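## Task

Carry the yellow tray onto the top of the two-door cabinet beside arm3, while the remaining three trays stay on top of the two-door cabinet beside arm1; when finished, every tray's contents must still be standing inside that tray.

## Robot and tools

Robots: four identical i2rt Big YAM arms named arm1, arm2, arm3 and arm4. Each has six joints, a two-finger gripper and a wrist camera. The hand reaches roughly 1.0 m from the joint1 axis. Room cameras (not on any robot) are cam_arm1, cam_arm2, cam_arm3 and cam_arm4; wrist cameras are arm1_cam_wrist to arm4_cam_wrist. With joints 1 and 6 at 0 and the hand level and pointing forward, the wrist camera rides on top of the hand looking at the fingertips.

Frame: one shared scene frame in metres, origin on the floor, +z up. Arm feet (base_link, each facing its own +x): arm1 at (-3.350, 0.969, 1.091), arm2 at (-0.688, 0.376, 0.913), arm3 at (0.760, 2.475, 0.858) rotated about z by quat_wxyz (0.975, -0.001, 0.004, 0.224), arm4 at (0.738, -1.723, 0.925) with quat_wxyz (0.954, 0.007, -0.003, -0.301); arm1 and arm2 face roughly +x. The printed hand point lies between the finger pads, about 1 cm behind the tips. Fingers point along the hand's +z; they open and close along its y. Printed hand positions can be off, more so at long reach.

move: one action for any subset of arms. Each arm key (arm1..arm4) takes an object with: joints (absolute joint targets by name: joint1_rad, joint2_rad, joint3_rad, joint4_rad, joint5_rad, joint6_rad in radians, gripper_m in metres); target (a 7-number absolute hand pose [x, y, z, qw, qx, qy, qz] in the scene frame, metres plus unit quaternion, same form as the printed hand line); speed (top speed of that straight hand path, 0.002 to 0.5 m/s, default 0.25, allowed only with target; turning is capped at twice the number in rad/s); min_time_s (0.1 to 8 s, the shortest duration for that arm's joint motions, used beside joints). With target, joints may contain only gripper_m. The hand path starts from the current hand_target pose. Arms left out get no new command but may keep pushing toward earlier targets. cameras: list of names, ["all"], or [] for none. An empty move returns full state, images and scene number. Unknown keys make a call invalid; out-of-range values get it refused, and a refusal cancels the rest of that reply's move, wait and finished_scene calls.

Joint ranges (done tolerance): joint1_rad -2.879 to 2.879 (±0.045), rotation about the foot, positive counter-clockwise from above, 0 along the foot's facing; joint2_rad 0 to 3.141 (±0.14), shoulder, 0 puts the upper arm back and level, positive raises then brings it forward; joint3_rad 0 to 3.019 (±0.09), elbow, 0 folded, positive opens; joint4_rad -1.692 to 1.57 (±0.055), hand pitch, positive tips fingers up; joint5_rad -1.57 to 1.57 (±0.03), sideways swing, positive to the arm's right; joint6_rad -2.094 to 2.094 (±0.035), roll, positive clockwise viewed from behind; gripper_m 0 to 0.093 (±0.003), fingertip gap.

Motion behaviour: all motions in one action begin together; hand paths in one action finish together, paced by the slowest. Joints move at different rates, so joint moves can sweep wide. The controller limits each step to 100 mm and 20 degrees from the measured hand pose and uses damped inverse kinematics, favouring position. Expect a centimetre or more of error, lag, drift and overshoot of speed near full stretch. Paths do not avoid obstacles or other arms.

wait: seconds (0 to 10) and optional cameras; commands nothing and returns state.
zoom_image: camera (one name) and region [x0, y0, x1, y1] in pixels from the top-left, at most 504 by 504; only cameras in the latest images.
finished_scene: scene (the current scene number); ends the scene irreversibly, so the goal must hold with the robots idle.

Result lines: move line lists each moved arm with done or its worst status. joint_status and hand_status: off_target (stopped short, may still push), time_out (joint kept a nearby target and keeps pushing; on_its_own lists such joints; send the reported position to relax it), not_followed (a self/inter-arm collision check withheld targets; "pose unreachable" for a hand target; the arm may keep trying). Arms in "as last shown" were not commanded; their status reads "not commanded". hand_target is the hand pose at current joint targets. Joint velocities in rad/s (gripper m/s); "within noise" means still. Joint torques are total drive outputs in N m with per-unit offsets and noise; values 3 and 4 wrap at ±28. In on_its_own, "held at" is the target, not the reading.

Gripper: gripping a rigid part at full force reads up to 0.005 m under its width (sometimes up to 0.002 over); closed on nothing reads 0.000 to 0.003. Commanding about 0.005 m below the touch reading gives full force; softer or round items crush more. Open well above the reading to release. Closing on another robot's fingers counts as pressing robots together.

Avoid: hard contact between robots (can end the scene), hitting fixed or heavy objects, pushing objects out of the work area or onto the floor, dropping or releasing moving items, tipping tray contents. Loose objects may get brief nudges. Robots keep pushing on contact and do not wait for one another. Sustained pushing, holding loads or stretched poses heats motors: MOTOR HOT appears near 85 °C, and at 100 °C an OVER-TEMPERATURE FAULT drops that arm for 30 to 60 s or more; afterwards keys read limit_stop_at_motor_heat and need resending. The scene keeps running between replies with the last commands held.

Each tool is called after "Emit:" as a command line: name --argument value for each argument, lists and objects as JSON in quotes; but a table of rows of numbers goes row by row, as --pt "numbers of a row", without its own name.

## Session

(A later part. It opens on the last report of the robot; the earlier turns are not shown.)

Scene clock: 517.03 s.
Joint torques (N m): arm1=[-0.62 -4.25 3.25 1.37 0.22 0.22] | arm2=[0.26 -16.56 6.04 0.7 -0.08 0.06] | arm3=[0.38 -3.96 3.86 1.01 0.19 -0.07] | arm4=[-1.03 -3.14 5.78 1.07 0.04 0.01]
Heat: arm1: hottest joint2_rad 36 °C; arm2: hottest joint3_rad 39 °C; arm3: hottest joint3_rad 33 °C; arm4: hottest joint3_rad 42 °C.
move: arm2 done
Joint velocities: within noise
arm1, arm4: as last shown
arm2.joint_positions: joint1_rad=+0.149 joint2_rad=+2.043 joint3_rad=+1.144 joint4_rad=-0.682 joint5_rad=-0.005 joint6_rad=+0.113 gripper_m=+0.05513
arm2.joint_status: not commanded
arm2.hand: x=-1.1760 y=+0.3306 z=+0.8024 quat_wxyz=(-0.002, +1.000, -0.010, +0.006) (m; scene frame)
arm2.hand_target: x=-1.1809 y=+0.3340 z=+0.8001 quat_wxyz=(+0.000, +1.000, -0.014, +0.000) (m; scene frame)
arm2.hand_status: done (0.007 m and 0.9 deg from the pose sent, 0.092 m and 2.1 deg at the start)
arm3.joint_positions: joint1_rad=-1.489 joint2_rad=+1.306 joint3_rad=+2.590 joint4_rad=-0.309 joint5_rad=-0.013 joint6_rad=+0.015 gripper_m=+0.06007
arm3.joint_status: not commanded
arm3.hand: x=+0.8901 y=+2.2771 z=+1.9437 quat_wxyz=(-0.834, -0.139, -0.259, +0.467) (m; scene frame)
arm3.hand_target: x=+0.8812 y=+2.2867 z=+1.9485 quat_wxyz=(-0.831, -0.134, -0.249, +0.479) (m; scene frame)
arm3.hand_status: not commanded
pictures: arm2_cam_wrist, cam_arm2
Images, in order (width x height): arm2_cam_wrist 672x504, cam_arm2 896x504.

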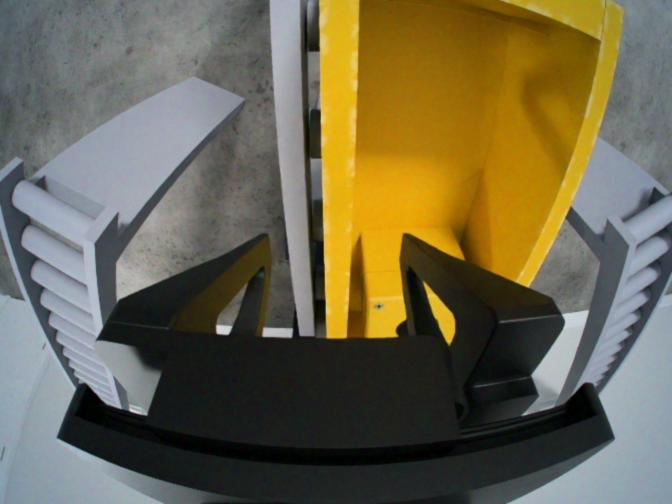

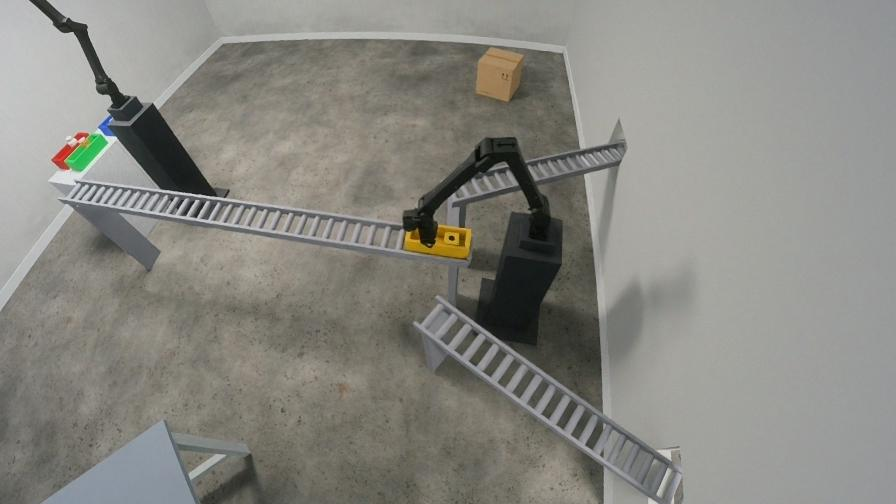

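Emit:
move --arm2 '{"target": [-1.179, 0.3345, 0.762, 0, 0.9999, -0.014, 0], "speed": 0.12}' --cameras '[]'

Emit:
move --arm2 '{"joints": {"gripper_m": 0.004}}' --cameras '["arm2_cam_wrist", "cam_arm2"]'

Emit:
zoom_image --camera "arm2_cam_wrist" --region '[224, 60, 476, 312]'

Scene clock: 527.60 s.
Joint torques (N m): arm1=[-0.62 -4.13 3.18 1.47 0.21 0.22] | arm2=[0.32 -16.09 5.38 0.83 -0.04 0.07] | arm3=[0.38 -3.96 3.88 1.05 0.19 -0.07] | arm4=[-1.08 -3.31 5.75 1.09 0.04 0.02]
Heat: arm1: hottest joint2_rad 35 °C; arm2: hottest joint3_rad 37 °C; arm3: hottest joint3_rad 33 °C; arm4: hottest joint3_rad 42 °C.
move: arm2 done
Joint velocities: within noise
arm1, arm3, arm4: as last shown
arm2.joint_positions: joint1_rad=+0.149 joint2_rad=+2.121 joint3_rad=+1.144 joint4_rad=-0.599 joint5_rad=-0.005 joint6_rad=+0.113 gripper_m=+0.05513
arm2.joint_status: not commanded
arm2.hand: x=-1.1761 y=+0.3309 z=+0.7656 quat_wxyz=(-0.002, +1.000, -0.010, +0.003) (m; scene frame)
arm2.hand_target: x=-1.1789 y=+0.3345 z=+0.7621 quat_wxyz=(+0.000, +1.000, -0.014, +0.000) (m; scene frame)
arm2.hand_status: done (0.006 m and 0.7 deg from the pose sent, 0.041 m and 0.9 deg at the start)
pictures: none
No camera images: "cameras" was empty.

Scene clock: 528.33 s.
Joint torques (N m): arm1=[-0.62 -4.25 3.18 1.43 0.22 0.21] | arm2=[-0.03 -15.44 5.16 0.75 0.05 0.05] | arm3=[0.56 -3.9 3.85 1.01 0.19 -0.07] | arm4=[-1.08 -3.37 5.71 0.98 0.01 0.02]
Heat: arm1: hottest joint2_rad 35 °C; arm2: hottest joint3_rad 37 °C; arm3: hottest joint3_rad 33 °C; arm4: hottest joint3_rad 42 °C.
move: arm2 off_target
Joint velocities: within noise
arm1, arm3, arm4: as last shown
arm2.joint_positions: joint1_rad=+0.148 joint2_rad=+2.121 joint3_rad=+1.144 joint4_rad=-0.599 joint5_rad=-0.008 joint6_rad=+0.113 gripper_m=+0.01147
arm2.joint_status: gripper_m off_target (ended at +0.01150, target +0.00400)
arm2.hand: x=-1.1761 y=+0.3310 z=+0.7656 quat_wxyz=(-0.001, +1.000, -0.010, +0.004) (m; scene frame)
arm2.hand_target: x=-1.1789 y=+0.3345 z=+0.7620 quat_wxyz=(+0.000, +1.000, -0.014, +0.000) (m; scene frame)
arm2.hand_status: not commanded
pictures: arm2_cam_wrist, cam_arm2
Images, in order (width x height): arm2_cam_wrist 672x504, cam_arm2 896x504.

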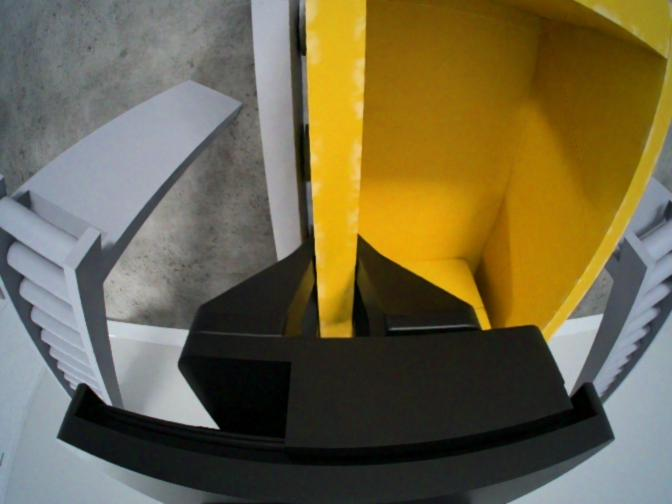

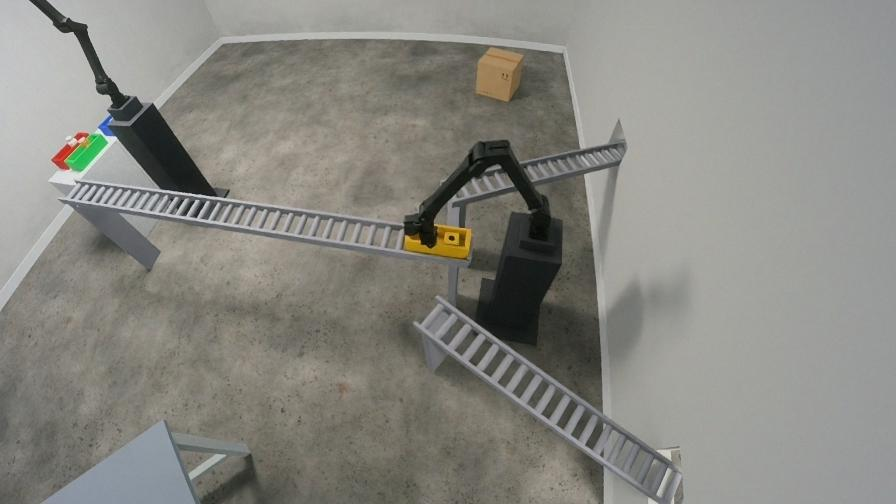

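Scaled by 2.000 from the camera's 672x504 image, which has a finer 960x720 frame.

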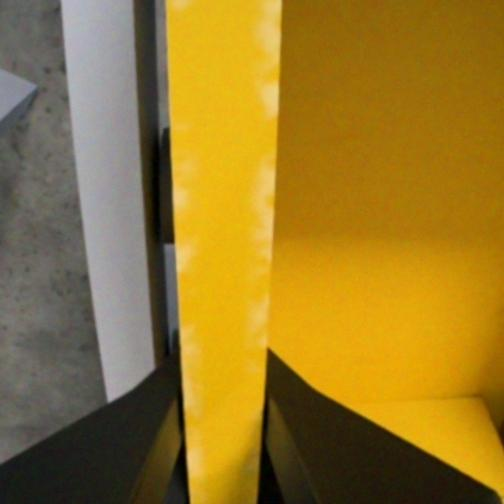

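Emit:
move --arm2 '{"target": [-1.179, 0.3345, 0.955, 0, 0.9999, -0.014, 0], "speed": 0.14}' --cameras '["arm2_cam_wrist", "cam_arm2"]'

Emit:
move --arm2 '{"joints": {"joint1_rad": -0.953, "joint6_rad": -1.51}, "min_time_s": 4}' --cameras '["arm2_cam_wrist", "cam_arm2"]'

Emit:
zoom_image --camera "cam_arm2" --region '[420, 90, 600, 230]'

Emit:
zoom_image --camera "arm2_cam_wrist" --region '[180, 0, 432, 280]'

Scene clock: 564.53 s.
Joint torques (N m): arm1=[-0.67 -4.13 3.19 1.47 0.22 0.22] | arm2=[0.03 -18.67 10.37 -0.72 0.22 0.04] | arm3=[0.44 -3.96 3.86 1.02 0.18 -0.07] | arm4=[-1.08 -3.14 5.76 1.06 0.05 0.02]
Heat: arm1: hottest joint2_rad 34 °C; arm2: hottest joint3_rad 36 °C; arm3: hottest joint3_rad 33 °C; arm4: hottest joint3_rad 41 °C.
move: arm2 off_target
Joint velocities: within noise
arm1, arm3, arm4: as last shown
arm2.joint_positions: joint1_rad=+0.147 joint2_rad=+1.813 joint3_rad=+1.174 joint4_rad=-0.998 joint5_rad=-0.011 joint6_rad=+0.113 gripper_m=+0.01147
arm2.joint_status: not commanded
arm2.hand: x=-1.1547 y=+0.3316 z=+0.9188 quat_wxyz=(-0.003, +0.999, -0.011, +0.034) (m; scene frame)
arm2.hand_target: x=-1.1774 y=+0.3346 z=+0.9549 quat_wxyz=(+0.000, +1.000, -0.014, +0.000) (m; scene frame)
arm2.hand_status: off_target (0.044 m and 4.0 deg from the pose sent, 0.189 m and 0.6 deg at the start)
pictures: arm2_cam_wrist, cam_arm2
Images, in order (width x height): arm2_cam_wrist 672x504, cam_arm2 896x504.

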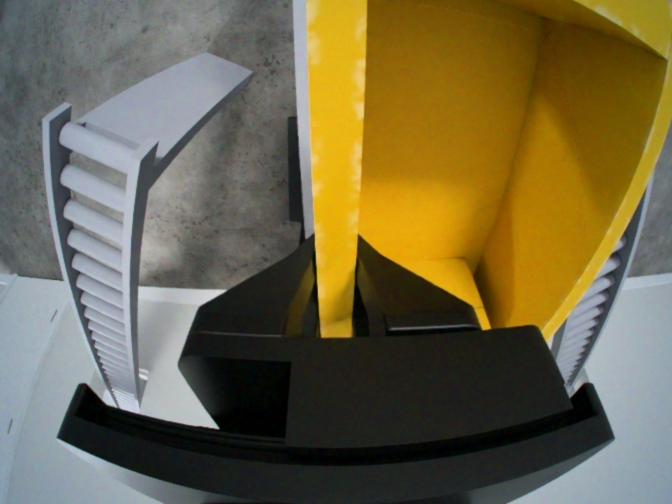

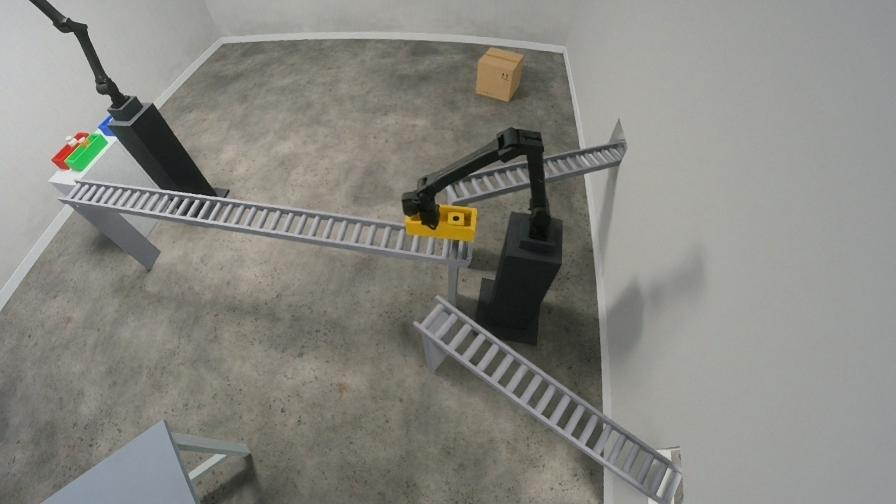

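Scene clock: 569.40 s.
Joint torques (N m): arm1=[-0.73 -4.25 3.11 1.42 0.21 0.22] | arm2=[1.44 -18.08 10.52 -0.27 0.24 -0.04] | arm3=[0.56 -4.01 3.88 1.06 0.19 -0.07] | arm4=[-0.91 -3.25 5.82 1.02 0.03 0]
Heat: arm1: hottest joint2_rad 33 °C; arm2: hottest joint3_rad 36 °C; arm3: hottest joint3_rad 33 °C; arm4: hottest joint3_rad 41 °C.
move: arm2 done
Joint velocities: within noise
arm1, arm3, arm4: as last shown
arm2.joint_positions: joint1_rad=-0.953 joint2_rad=+1.813 joint3_rad=+1.174 joint4_rad=-1.014 joint5_rad=-0.015 joint6_rad=-1.500 gripper_m=+0.01147
arm2.joint_status: all done
arm2.hand: x=-0.9378 y=+0.7678 z=+0.9234 quat_wxyz=(+0.037, +0.969, +0.243, +0.008) (m; scene frame)
arm2.hand_target: x=-0.9510 y=+0.7903 z=+0.9594 quat_wxyz=(-0.004, +0.969, +0.248, -0.003) (m; scene frame)
arm2.hand_status: not commanded
pictures: arm2_cam_wrist, cam_arm2
Images, in order (width x height): arm2_cam_wrist 672x504, cam_arm2 896x504.

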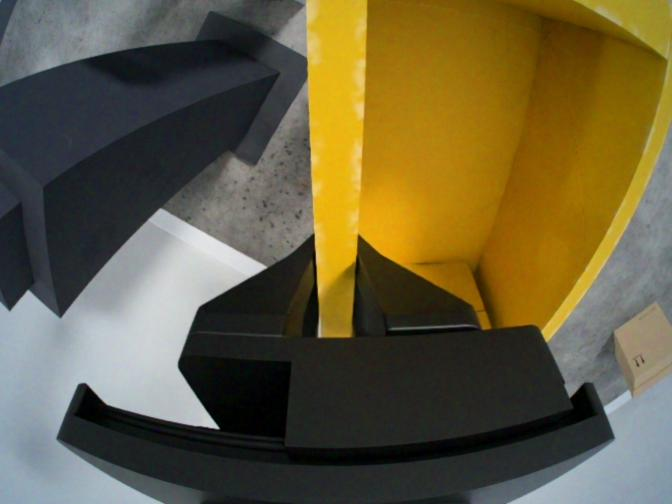

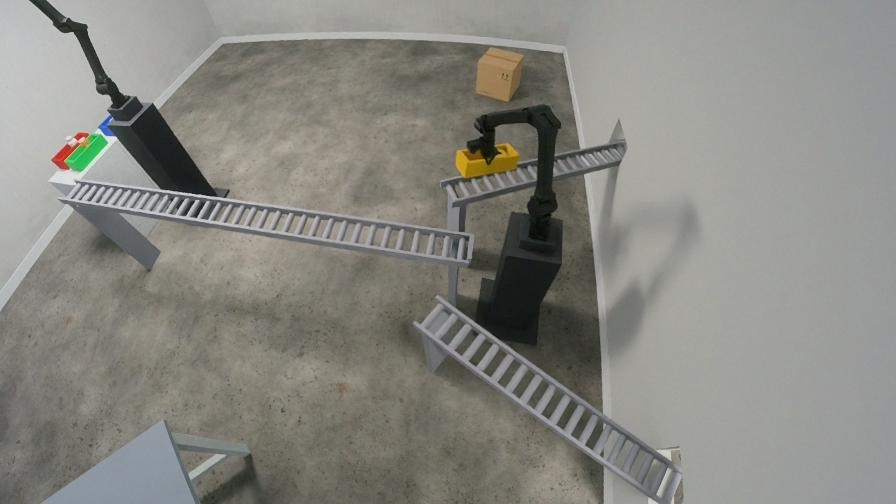

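Scaled by 2.800 from the camera's 896x504 image, which has a finer 1280x720 frame.

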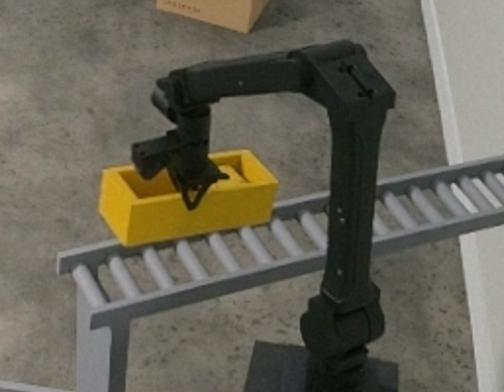

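Scaled by 1.800 from the camera's 672x504 image, which has a finer 960x720 frame.

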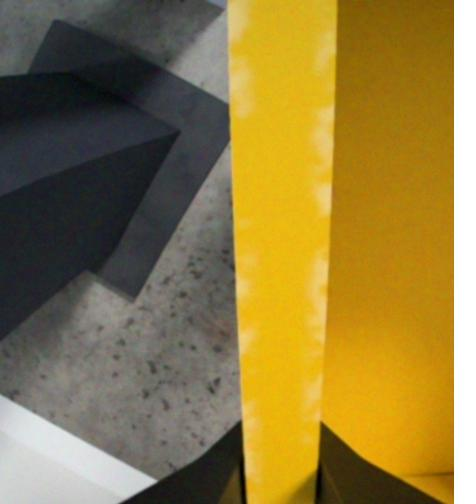

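Emit:
move --arm2 '{"target": [-0.9638, 0.8163, 0.93, -0.039, 0.9689, 0.2443, -0.0103], "speed": 0.12}' --cameras '["arm2_cam_wrist", "cam_arm2"]'

Emit:
zoom_image --camera "cam_arm2" --region '[430, 120, 550, 220]'

Emit:
zoom_image --camera "arm2_cam_wrist" --region '[180, 0, 432, 280]'

Scene clock: 600.57 s.
Joint torques (N m): arm1=[-0.56 -4.13 3.19 1.44 0.22 0.21] | arm2=[0.56 -16.97 10.73 0.75 0.63 0.07] | arm3=[0.5 -4.01 3.86 1.03 0.19 -0.07] | arm4=[-1.38 -3.19 5.75 1.03 0.02 0.03]
Heat: arm1: hottest joint2_rad 33 °C; arm2: hottest joint3_rad 39 °C; arm3: hottest joint3_rad 33 °C; arm4: hottest joint3_rad 41 °C.
move: arm2 off_target
Joint velocities: within noise
arm1, arm3, arm4: as last shown
arm2.joint_positions: joint1_rad=-0.953 joint2_rad=+1.855 joint3_rad=+1.174 joint4_rad=-0.910 joint5_rad=-0.015 joint6_rad=-1.500 gripper_m=+0.01147
arm2.joint_status: not commanded
arm2.hand: x=-0.9486 y=+0.7852 z=+0.9034 quat_wxyz=(+0.008, +0.970, +0.243, -0.002) (m; scene frame)
arm2.hand_target: x=-0.9628 y=+0.8147 z=+0.9315 quat_wxyz=(-0.039, +0.969, +0.244, -0.010) (m; scene frame)
arm2.hand_status: off_target (0.044 m and 5.4 deg from the pose sent, 0.056 m and 9.0 deg at the start)
pictures: arm2_cam_wrist, cam_arm2
Images, in order (width x height): arm2_cam_wrist 672x504, cam_arm2 896x504.

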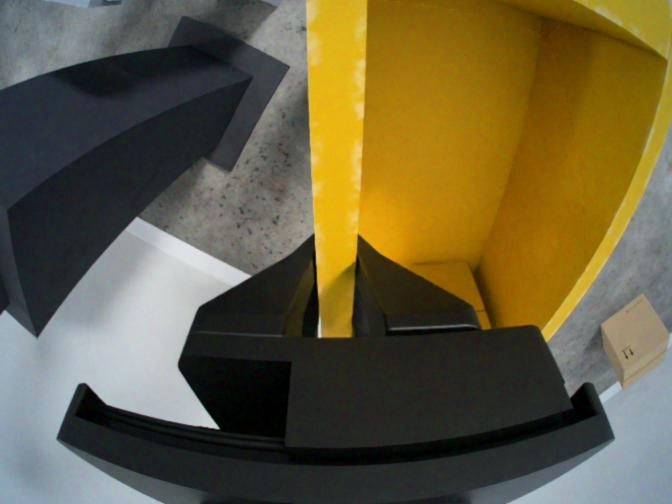

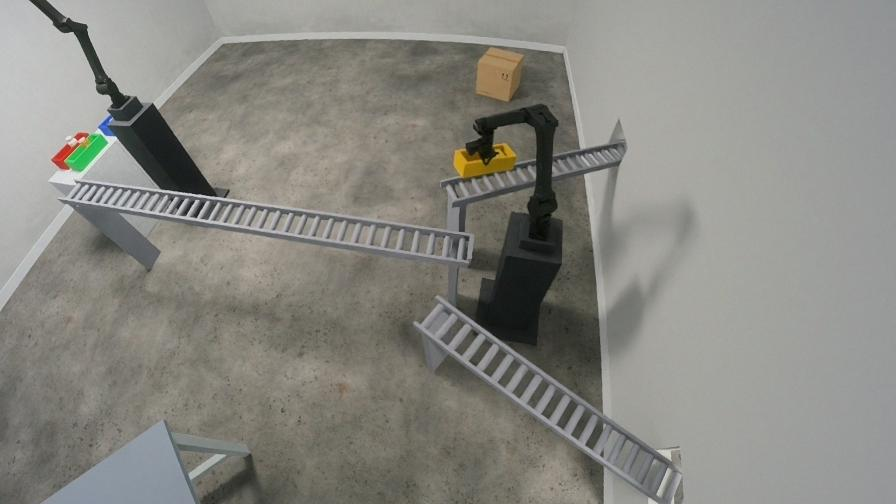

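Scaled by 4.200 from the camera's 896x504 image, which has a finer 1280x720 frame.

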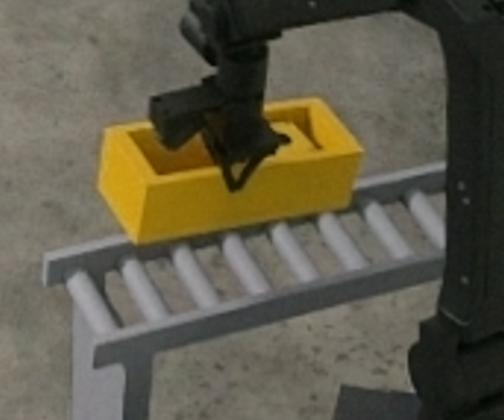

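Scaled by 1.800 from the camera's 672x504 image, which has a finer 960x720 frame.

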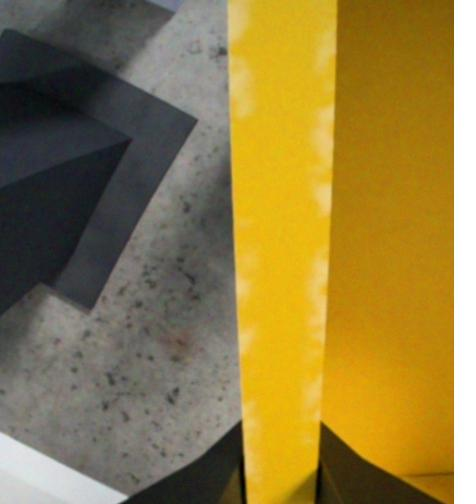

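Emit:
move --arm2 '{"target": [-0.9638, 0.8163, 0.835, -0.039, 0.9689, 0.2443, -0.0103], "speed": 0.12}' --cameras '["arm2_cam_wrist", "cam_arm2"]'

Emit:
zoom_image --camera "arm2_cam_wrist" --region '[180, 0, 432, 280]'

Emit:
zoom_image --camera "cam_arm2" --region '[430, 120, 550, 220]'

Scene clock: 639.43 s.
Joint torques (N m): arm1=[-0.56 -4.07 3.19 1.44 0.22 0.2] | arm2=[0.62 -18.67 7.24 1.02 0.53 -0.04] | arm3=[0.62 -3.96 3.84 1.03 0.19 -0.06] | arm4=[-0.79 -3.14 5.76 1.06 0.02 0.03]
Heat: arm1: hottest joint2_rad 32 °C; arm2: hottest joint3_rad 41 °C; arm3: hottest joint3_rad 33 °C; arm4: hottest joint3_rad 41 °C.
move: arm2 off_target
Joint velocities: within noise
arm1, arm3, arm4: as last shown
arm2.joint_positions: joint1_rad=-0.953 joint2_rad=+2.024 joint3_rad=+1.155 joint4_rad=-0.691 joint5_rad=-0.015 joint6_rad=-1.500 gripper_m=+0.01147
arm2.joint_status: not commanded
arm2.hand: x=-0.9553 y=+0.7968 z=+0.8181 quat_wxyz=(-0.007, +0.970, +0.244, -0.007) (m; scene frame)
arm2.hand_target: x=-0.9635 y=+0.8157 z=+0.8354 quat_wxyz=(-0.039, +0.969, +0.244, -0.010) (m; scene frame)
arm2.hand_status: off_target (0.027 m and 3.7 deg from the pose sent, 0.077 m and 5.4 deg at the start)
pictures: arm2_cam_wrist, cam_arm2
Images, in order (width x height): arm2_cam_wrist 672x504, cam_arm2 896x504.

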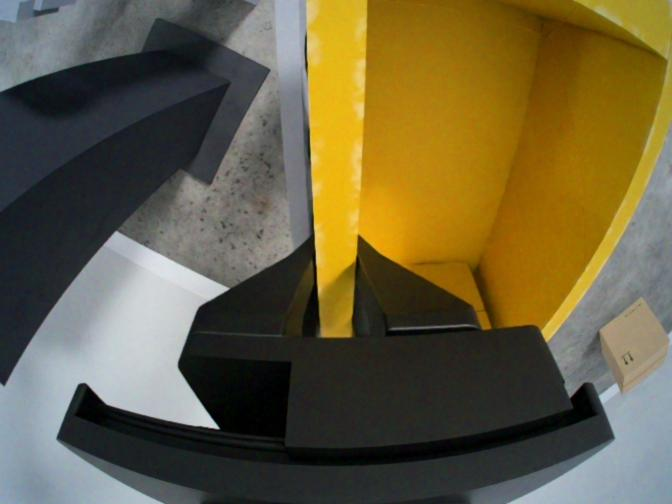

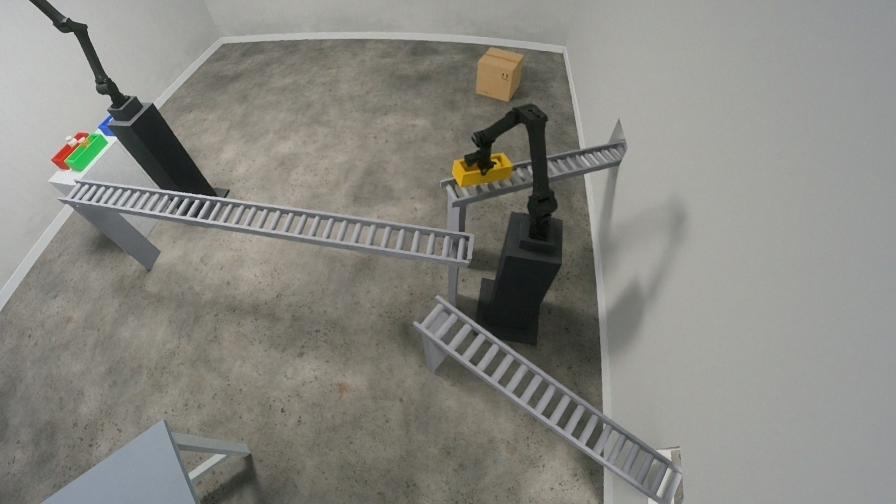

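Scaled by 1.800 from the camera's 672x504 image, which has a finer 960x720 frame.

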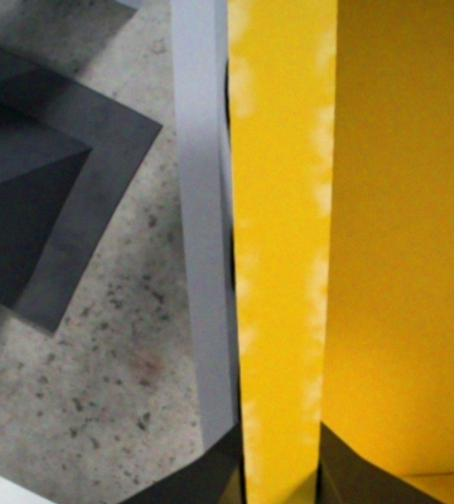

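Scaled by 4.200 from the camera's 896x504 image, which has a finer 1280x720 frame.

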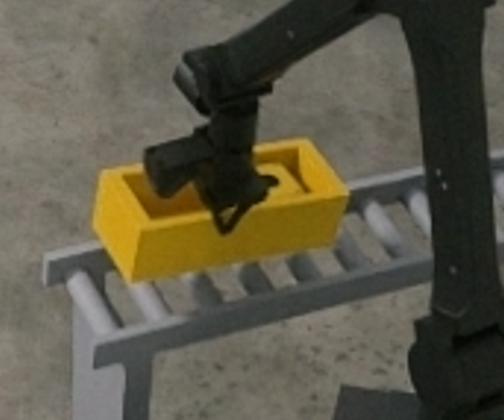

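Emit:
move --arm2 '{"target": [-0.9588, 0.8069, 0.835, -0.039, 0.9689, 0.2443, -0.0103], "speed": 0.1}' --cameras '["arm2_cam_wrist"]'

Emit:
zoom_image --camera "arm2_cam_wrist" --region '[180, 0, 432, 280]'

Scene clock: 669.40 s.
Joint torques (N m): arm1=[-0.91 -4.31 3.18 1.47 0.21 0.23] | arm2=[0.32 -19.66 6.9 0.76 0.6 0.1] | arm3=[0.38 -3.9 3.88 1.03 0.18 -0.06] | arm4=[-1.26 -2.9 5.72 1.06 0.02 0.01]
Heat: arm1: hottest joint2_rad 31 °C; arm2: hottest joint3_rad 39 °C; arm3: hottest joint3_rad 33 °C; arm4: hottest joint3_rad 41 °C.
move: arm2 off_target
Joint velocities: within noise
arm1.joint_positions: joint1_rad=+1.698 joint2_rad=+1.306 joint3_rad=+2.596 joint4_rad=-0.305 joint5_rad=-0.001 joint6_rad=-1.510 gripper_m=+0.04991
arm1.joint_status: not commanded
arm1.hand: x=-3.3262 y=+0.7360 z=+2.1783 quat_wxyz=(+0.064, -0.005, +0.290, -0.955) (m; scene frame)
arm1.hand_target: x=-3.3280 y=+0.7448 z=+2.1811 quat_wxyz=(+0.061, -0.005, +0.283, -0.957) (m; scene frame)
arm1.hand_status: not commanded
arm2.joint_positions: joint1_rad=-0.953 joint2_rad=+2.024 joint3_rad=+1.122 joint4_rad=-0.673 joint5_rad=-0.015 joint6_rad=-1.500 gripper_m=+0.01147
arm2.joint_status: not commanded
arm2.hand: x=-0.9481 y=+0.7855 z=+0.8101 quat_wxyz=(+0.000, +0.970, +0.243, -0.004) (m; scene frame)
arm2.hand_target: x=-0.9585 y=+0.8062 z=+0.8353 quat_wxyz=(-0.039, +0.969, +0.244, -0.010) (m; scene frame)
arm2.hand_status: off_target (0.035 m and 4.6 deg from the pose sent, 0.020 m and 3.7 deg at the start)
arm3: as last shown
arm4.joint_positions: joint1_rad=-0.674 joint2_rad=+1.292 joint3_rad=+2.571 joint4_rad=-0.315 joint5_rad=+0.010 joint6_rad=+0.589 gripper_m=+0.09396
arm4.joint_status: not commanded
arm4.hand: x=+0.7914 y=-1.9604 z=+2.0059 quat_wxyz=(-0.896, -0.250, -0.171, +0.325) (m; scene frame)
arm4.hand_target: x=+0.7881 y=-1.9495 z=+2.0133 quat_wxyz=(-0.901, -0.237, -0.160, +0.326) (m; scene frame)
arm4.hand_status: not commanded
pictures: arm2_cam_wrist
Images, in order (width x height): arm2_cam_wrist 672x504.

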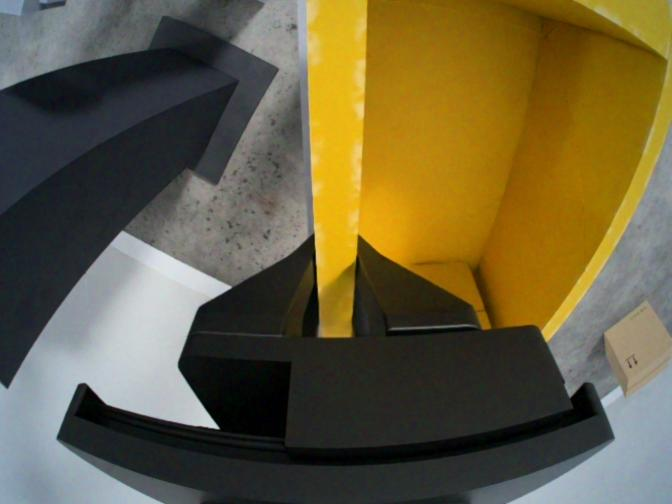

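Scaled by 1.800 from the camera's 672x504 image, which has a finer 960x720 frame.

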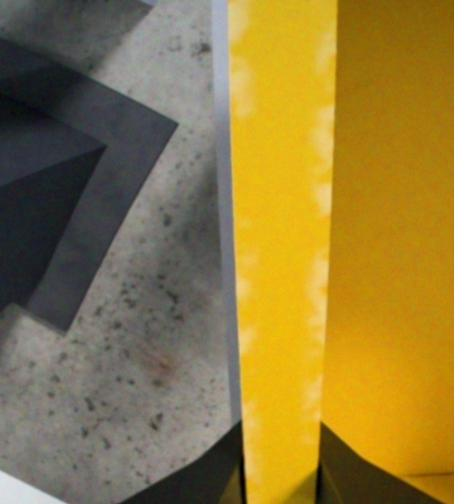

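Emit:
move --arm2 '{"target": [-0.9599, 0.8088, 0.765, -0.039, 0.9689, 0.2443, -0.0103], "speed": 0.1}' --cameras '["arm2_cam_wrist", "cam_arm2"]'

Emit:
zoom_image --camera "arm2_cam_wrist" --region '[180, 0, 432, 280]'

Emit:
zoom_image --camera "cam_arm2" --region '[435, 130, 535, 220]'

Scene clock: 690.97 s.
Joint torques (N m): arm1=[-0.79 -4.07 3.21 1.46 0.22 0.21] | arm2=[2.08 -16.73 6.57 1.06 0.14 0.04] | arm3=[0.56 -3.84 3.86 1.02 0.18 -0.07] | arm4=[-1.14 -3.08 5.79 1.07 0.02 0.01]
Heat: arm1: hottest joint2_rad 31 °C; arm2: hottest joint3_rad 37 °C; arm3: hottest joint3_rad 33 °C; arm4: hottest joint3_rad 41 °C.
move: arm2 off_target
Joint velocities: within noise
arm1, arm4: as last shown
arm2.joint_positions: joint1_rad=-0.954 joint2_rad=+2.144 joint3_rad=+1.120 joint4_rad=-0.530 joint5_rad=-0.004 joint6_rad=-1.500 gripper_m=+0.01147
arm2.joint_status: not commanded
arm2.hand: x=-0.9477 y=+0.7898 z=+0.7545 quat_wxyz=(-0.012, +0.970, +0.243, -0.003) (m; scene frame)
arm2.hand_target: x=-0.9597 y=+0.8083 z=+0.7657 quat_wxyz=(-0.039, +0.969, +0.244, -0.010) (m; scene frame)
arm2.hand_status: off_target (0.025 m and 3.2 deg from the pose sent, 0.052 m and 4.6 deg at the start)
arm3.joint_positions: joint1_rad=-1.489 joint2_rad=+1.306 joint3_rad=+2.590 joint4_rad=-0.309 joint5_rad=-0.013 joint6_rad=+0.015 gripper_m=+0.06007
arm3.joint_status: not commanded
arm3.hand: x=+0.8901 y=+2.2771 z=+1.9437 quat_wxyz=(-0.834, -0.139, -0.259, +0.467) (m; scene frame)
arm3.hand_target: x=+0.8812 y=+2.2867 z=+1.9485 quat_wxyz=(-0.831, -0.134, -0.249, +0.479) (m; scene frame)
arm3.hand_status: not commanded
pictures: arm2_cam_wrist, cam_arm2
Images, in order (width x height): arm2_cam_wrist 672x504, cam_arm2 896x504.

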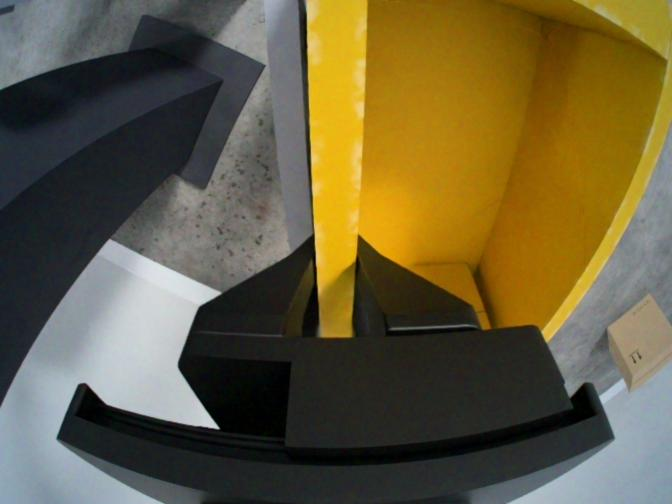

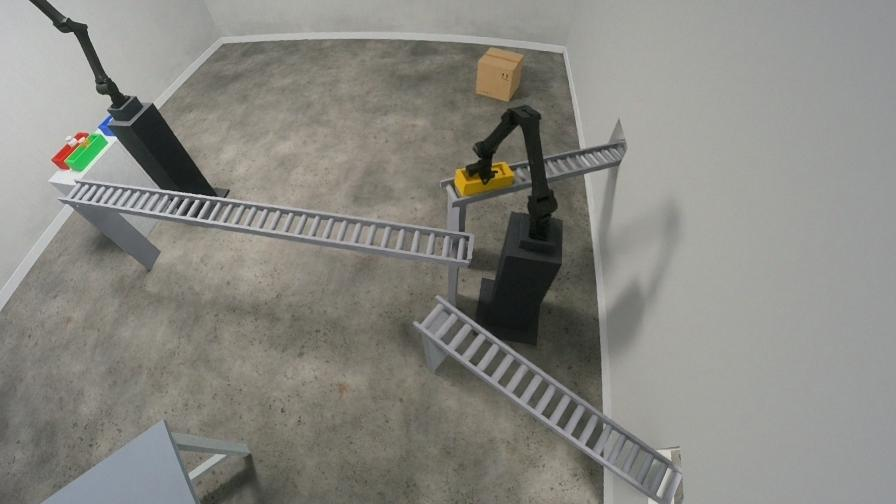

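Scaled by 1.800 from the camera's 672x504 image, which has a finer 960x720 frame.

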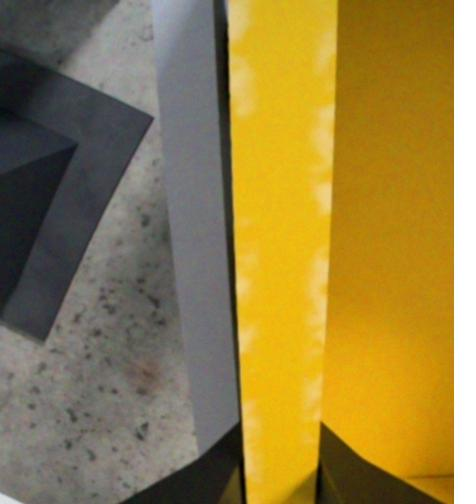

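Scaled by 5.040 from the camera's 896x504 image, which has a finer 1280x720 frame.

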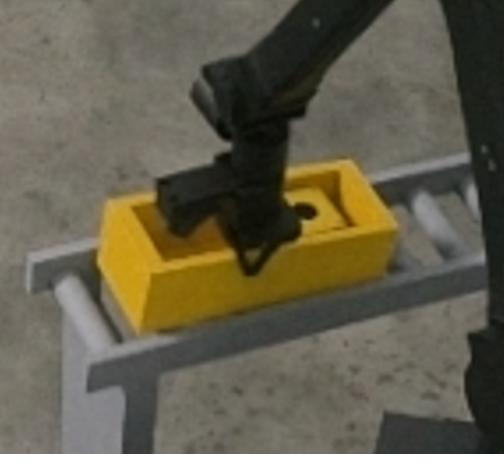

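Emit:
move --arm2 '{"target": [-0.9599, 0.8088, 0.718, -0.039, 0.9689, 0.2443, -0.0103], "speed": 0.08}' --cameras '["arm2_cam_wrist", "cam_arm2"]'

Emit:
zoom_image --camera "arm2_cam_wrist" --region '[180, 0, 432, 280]'

Emit:
zoom_image --camera "cam_arm2" --region '[435, 140, 525, 220]'

Scene clock: 712.87 s.
Joint torques (N m): arm1=[-0.5 -4.25 3.17 1.44 0.23 0.22] | arm2=[0.21 -11.11 7.35 2.41 -0.38 -0.09] | arm3=[0.56 -3.9 3.89 1.03 0.18 -0.07] | arm4=[-1.38 -3.25 5.82 1.03 0.03 0.02]
Heat: arm1: hottest joint2_rad 31 °C; arm2: hottest joint3_rad 37 °C; arm3: hottest joint3_rad 33 °C; arm4: hottest joint3_rad 41 °C.
move: arm2 off_target
Joint velocities: within noise
arm1, arm3, arm4: as last shown
arm2.joint_positions: joint1_rad=-0.954 joint2_rad=+2.171 joint3_rad=+1.121 joint4_rad=-0.483 joint5_rad=+0.008 joint6_rad=-1.493 gripper_m=+0.01147
arm2.joint_status: not commanded
arm2.hand: x=-0.9479 y=+0.7943 z=+0.7423 quat_wxyz=(-0.023, +0.971, +0.239, -0.001) (m; scene frame)
arm2.hand_target: x=-0.9588 y=+0.8071 z=+0.7199 quat_wxyz=(-0.039, +0.969, +0.244, -0.010) (m; scene frame)
arm2.hand_status: off_target (0.031 m and 2.2 deg from the pose sent, 0.043 m and 3.2 deg at the start)
pictures: arm2_cam_wrist, cam_arm2
Images, in order (width x height): arm2_cam_wrist 672x504, cam_arm2 896x504.

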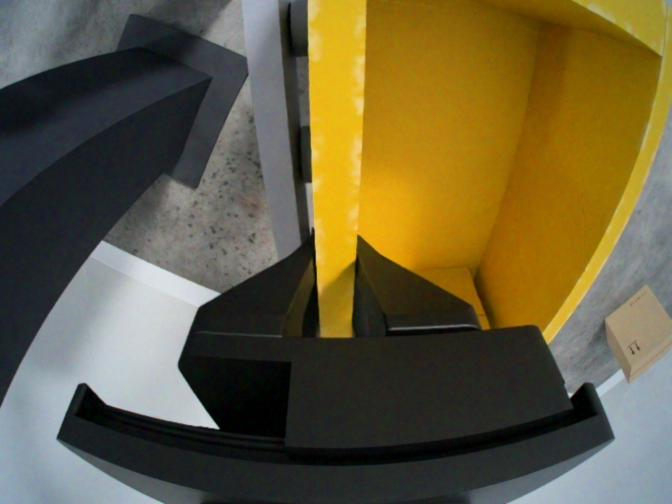

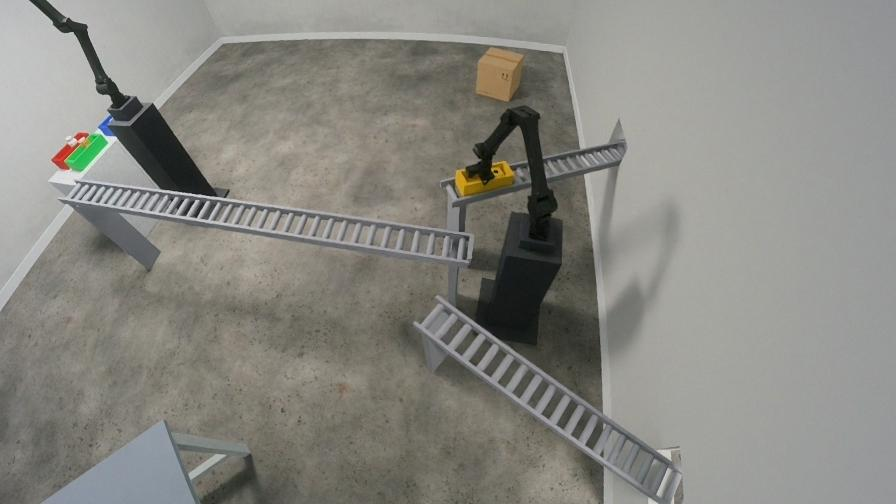

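Scaled by 1.800 from the camera's 672x504 image, which has a finer 960x720 frame.

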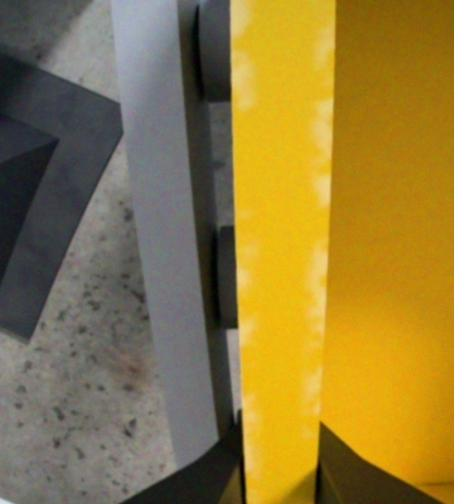

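Scaled by 5.600 from the camera's 896x504 image, which has a finer 1280x720 frame.

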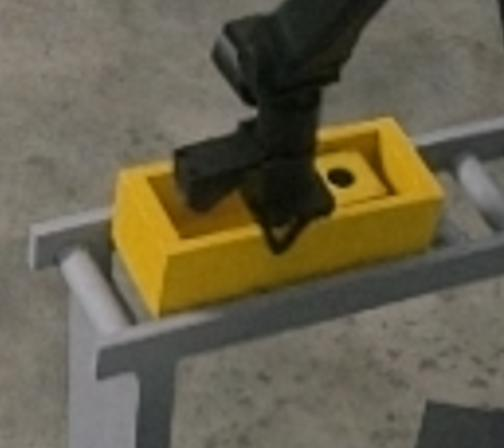

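Emit:
zoom_image --camera "cam_arm2" --region '[436, 160, 496, 212]'

Emit:
zoom_image --camera "cam_arm2" --region '[480, 150, 540, 202]'

Scaled by 8.400 from the camera's 896x504 image, which has a finer 1280x720 frame.

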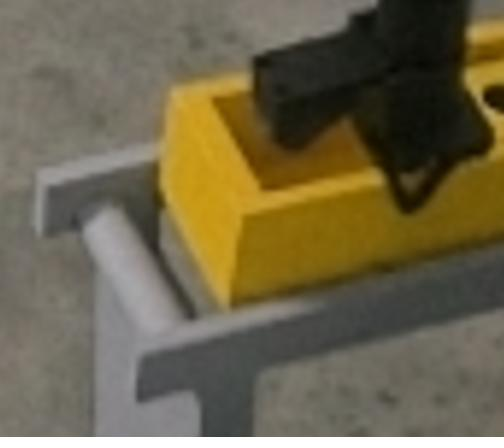

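Scaled by 8.400 from the camera's 896x504 image, which has a finer 1280x720 frame.

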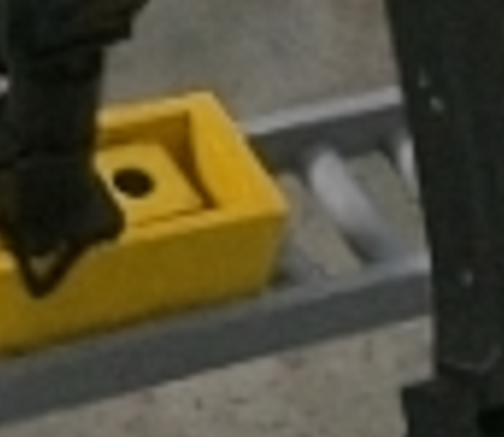

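Emit:
move --arm2 '{"target": [-0.9533, 0.7968, 0.95, -0.0193, 0.9695, 0.2444, -0.0051], "speed": 0.2, "joints": {"gripper_m": 0.05}}' --cameras '["arm2_cam_wrist", "cam_arm2", "cam_arm3"]'

Scene clock: 793.23 s.
Joint torques (N m): arm1=[-0.67 -4.07 3.25 1.37 0.22 0.21] | arm2=[1.2 -15.91 9.74 -0.28 -0.15 -0.06] | arm3=[0.56 -4.01 3.81 1.05 0.18 -0.07] | arm4=[-1.03 -3.25 5.82 1.03 0.02 0.01]
Heat: arm1: hottest joint2_rad 31 °C; arm2: hottest joint3_rad 37 °C; arm3: hottest joint3_rad 32 °C; arm4: hottest joint3_rad 41 °C.
move: arm2 off_target
Joint velocities: within noise
arm1, arm3, arm4: as last shown
arm2.joint_positions: joint1_rad=-0.954 joint2_rad=+1.792 joint3_rad=+1.175 joint4_rad=-0.958 joint5_rad=+0.000 joint6_rad=-1.493 gripper_m=+0.04989
arm2.joint_status: all done
arm2.hand: x=-0.9444 y=+0.7839 z=+0.9330 quat_wxyz=(-0.003, +0.971, +0.240, +0.003) (m; scene frame)
arm2.hand_target: x=-0.9529 y=+0.7963 z=+0.9500 quat_wxyz=(-0.019, +0.969, +0.244, -0.005) (m; scene frame)
arm2.hand_status: off_target (0.023 m and 2.2 deg from the pose sent, 0.208 m and 0.9 deg at the start)
pictures: arm2_cam_wrist, cam_arm2, cam_arm3
Images, in order (width x height): arm2_cam_wrist 672x504, cam_arm2 896x504, cam_arm3 896x504.

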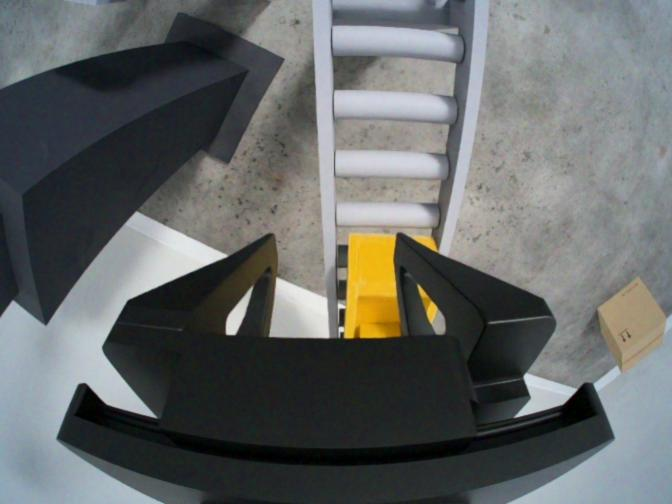

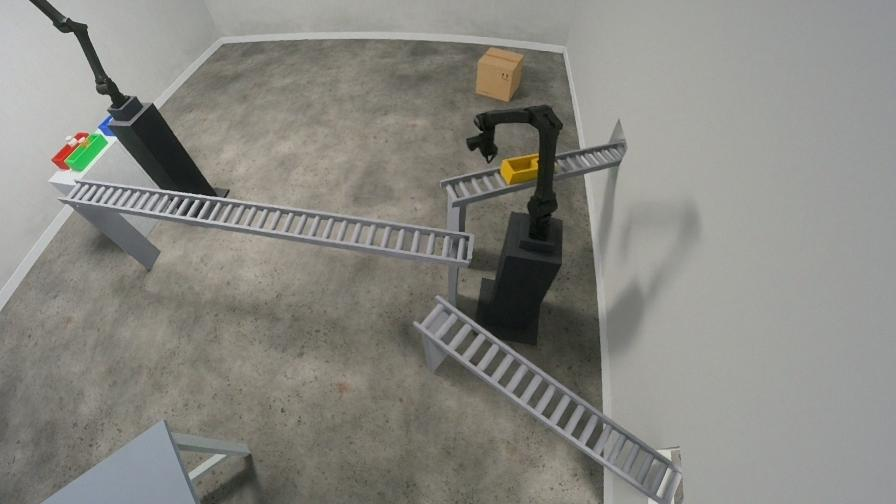

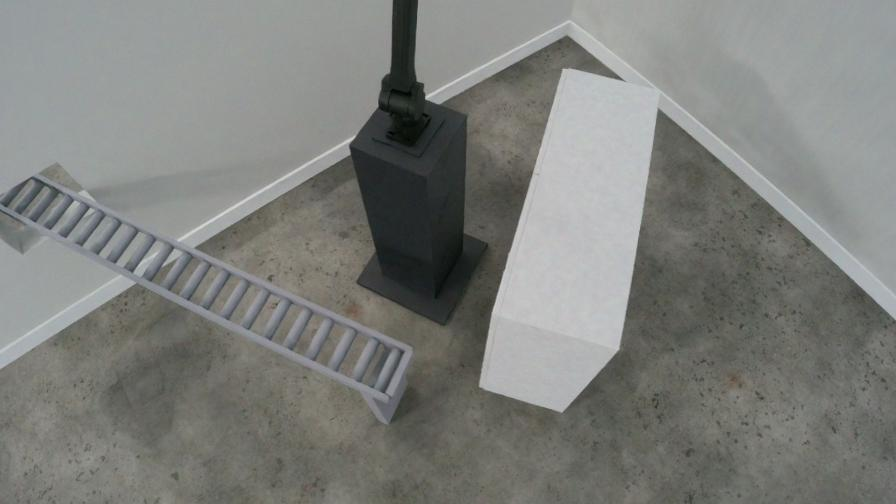

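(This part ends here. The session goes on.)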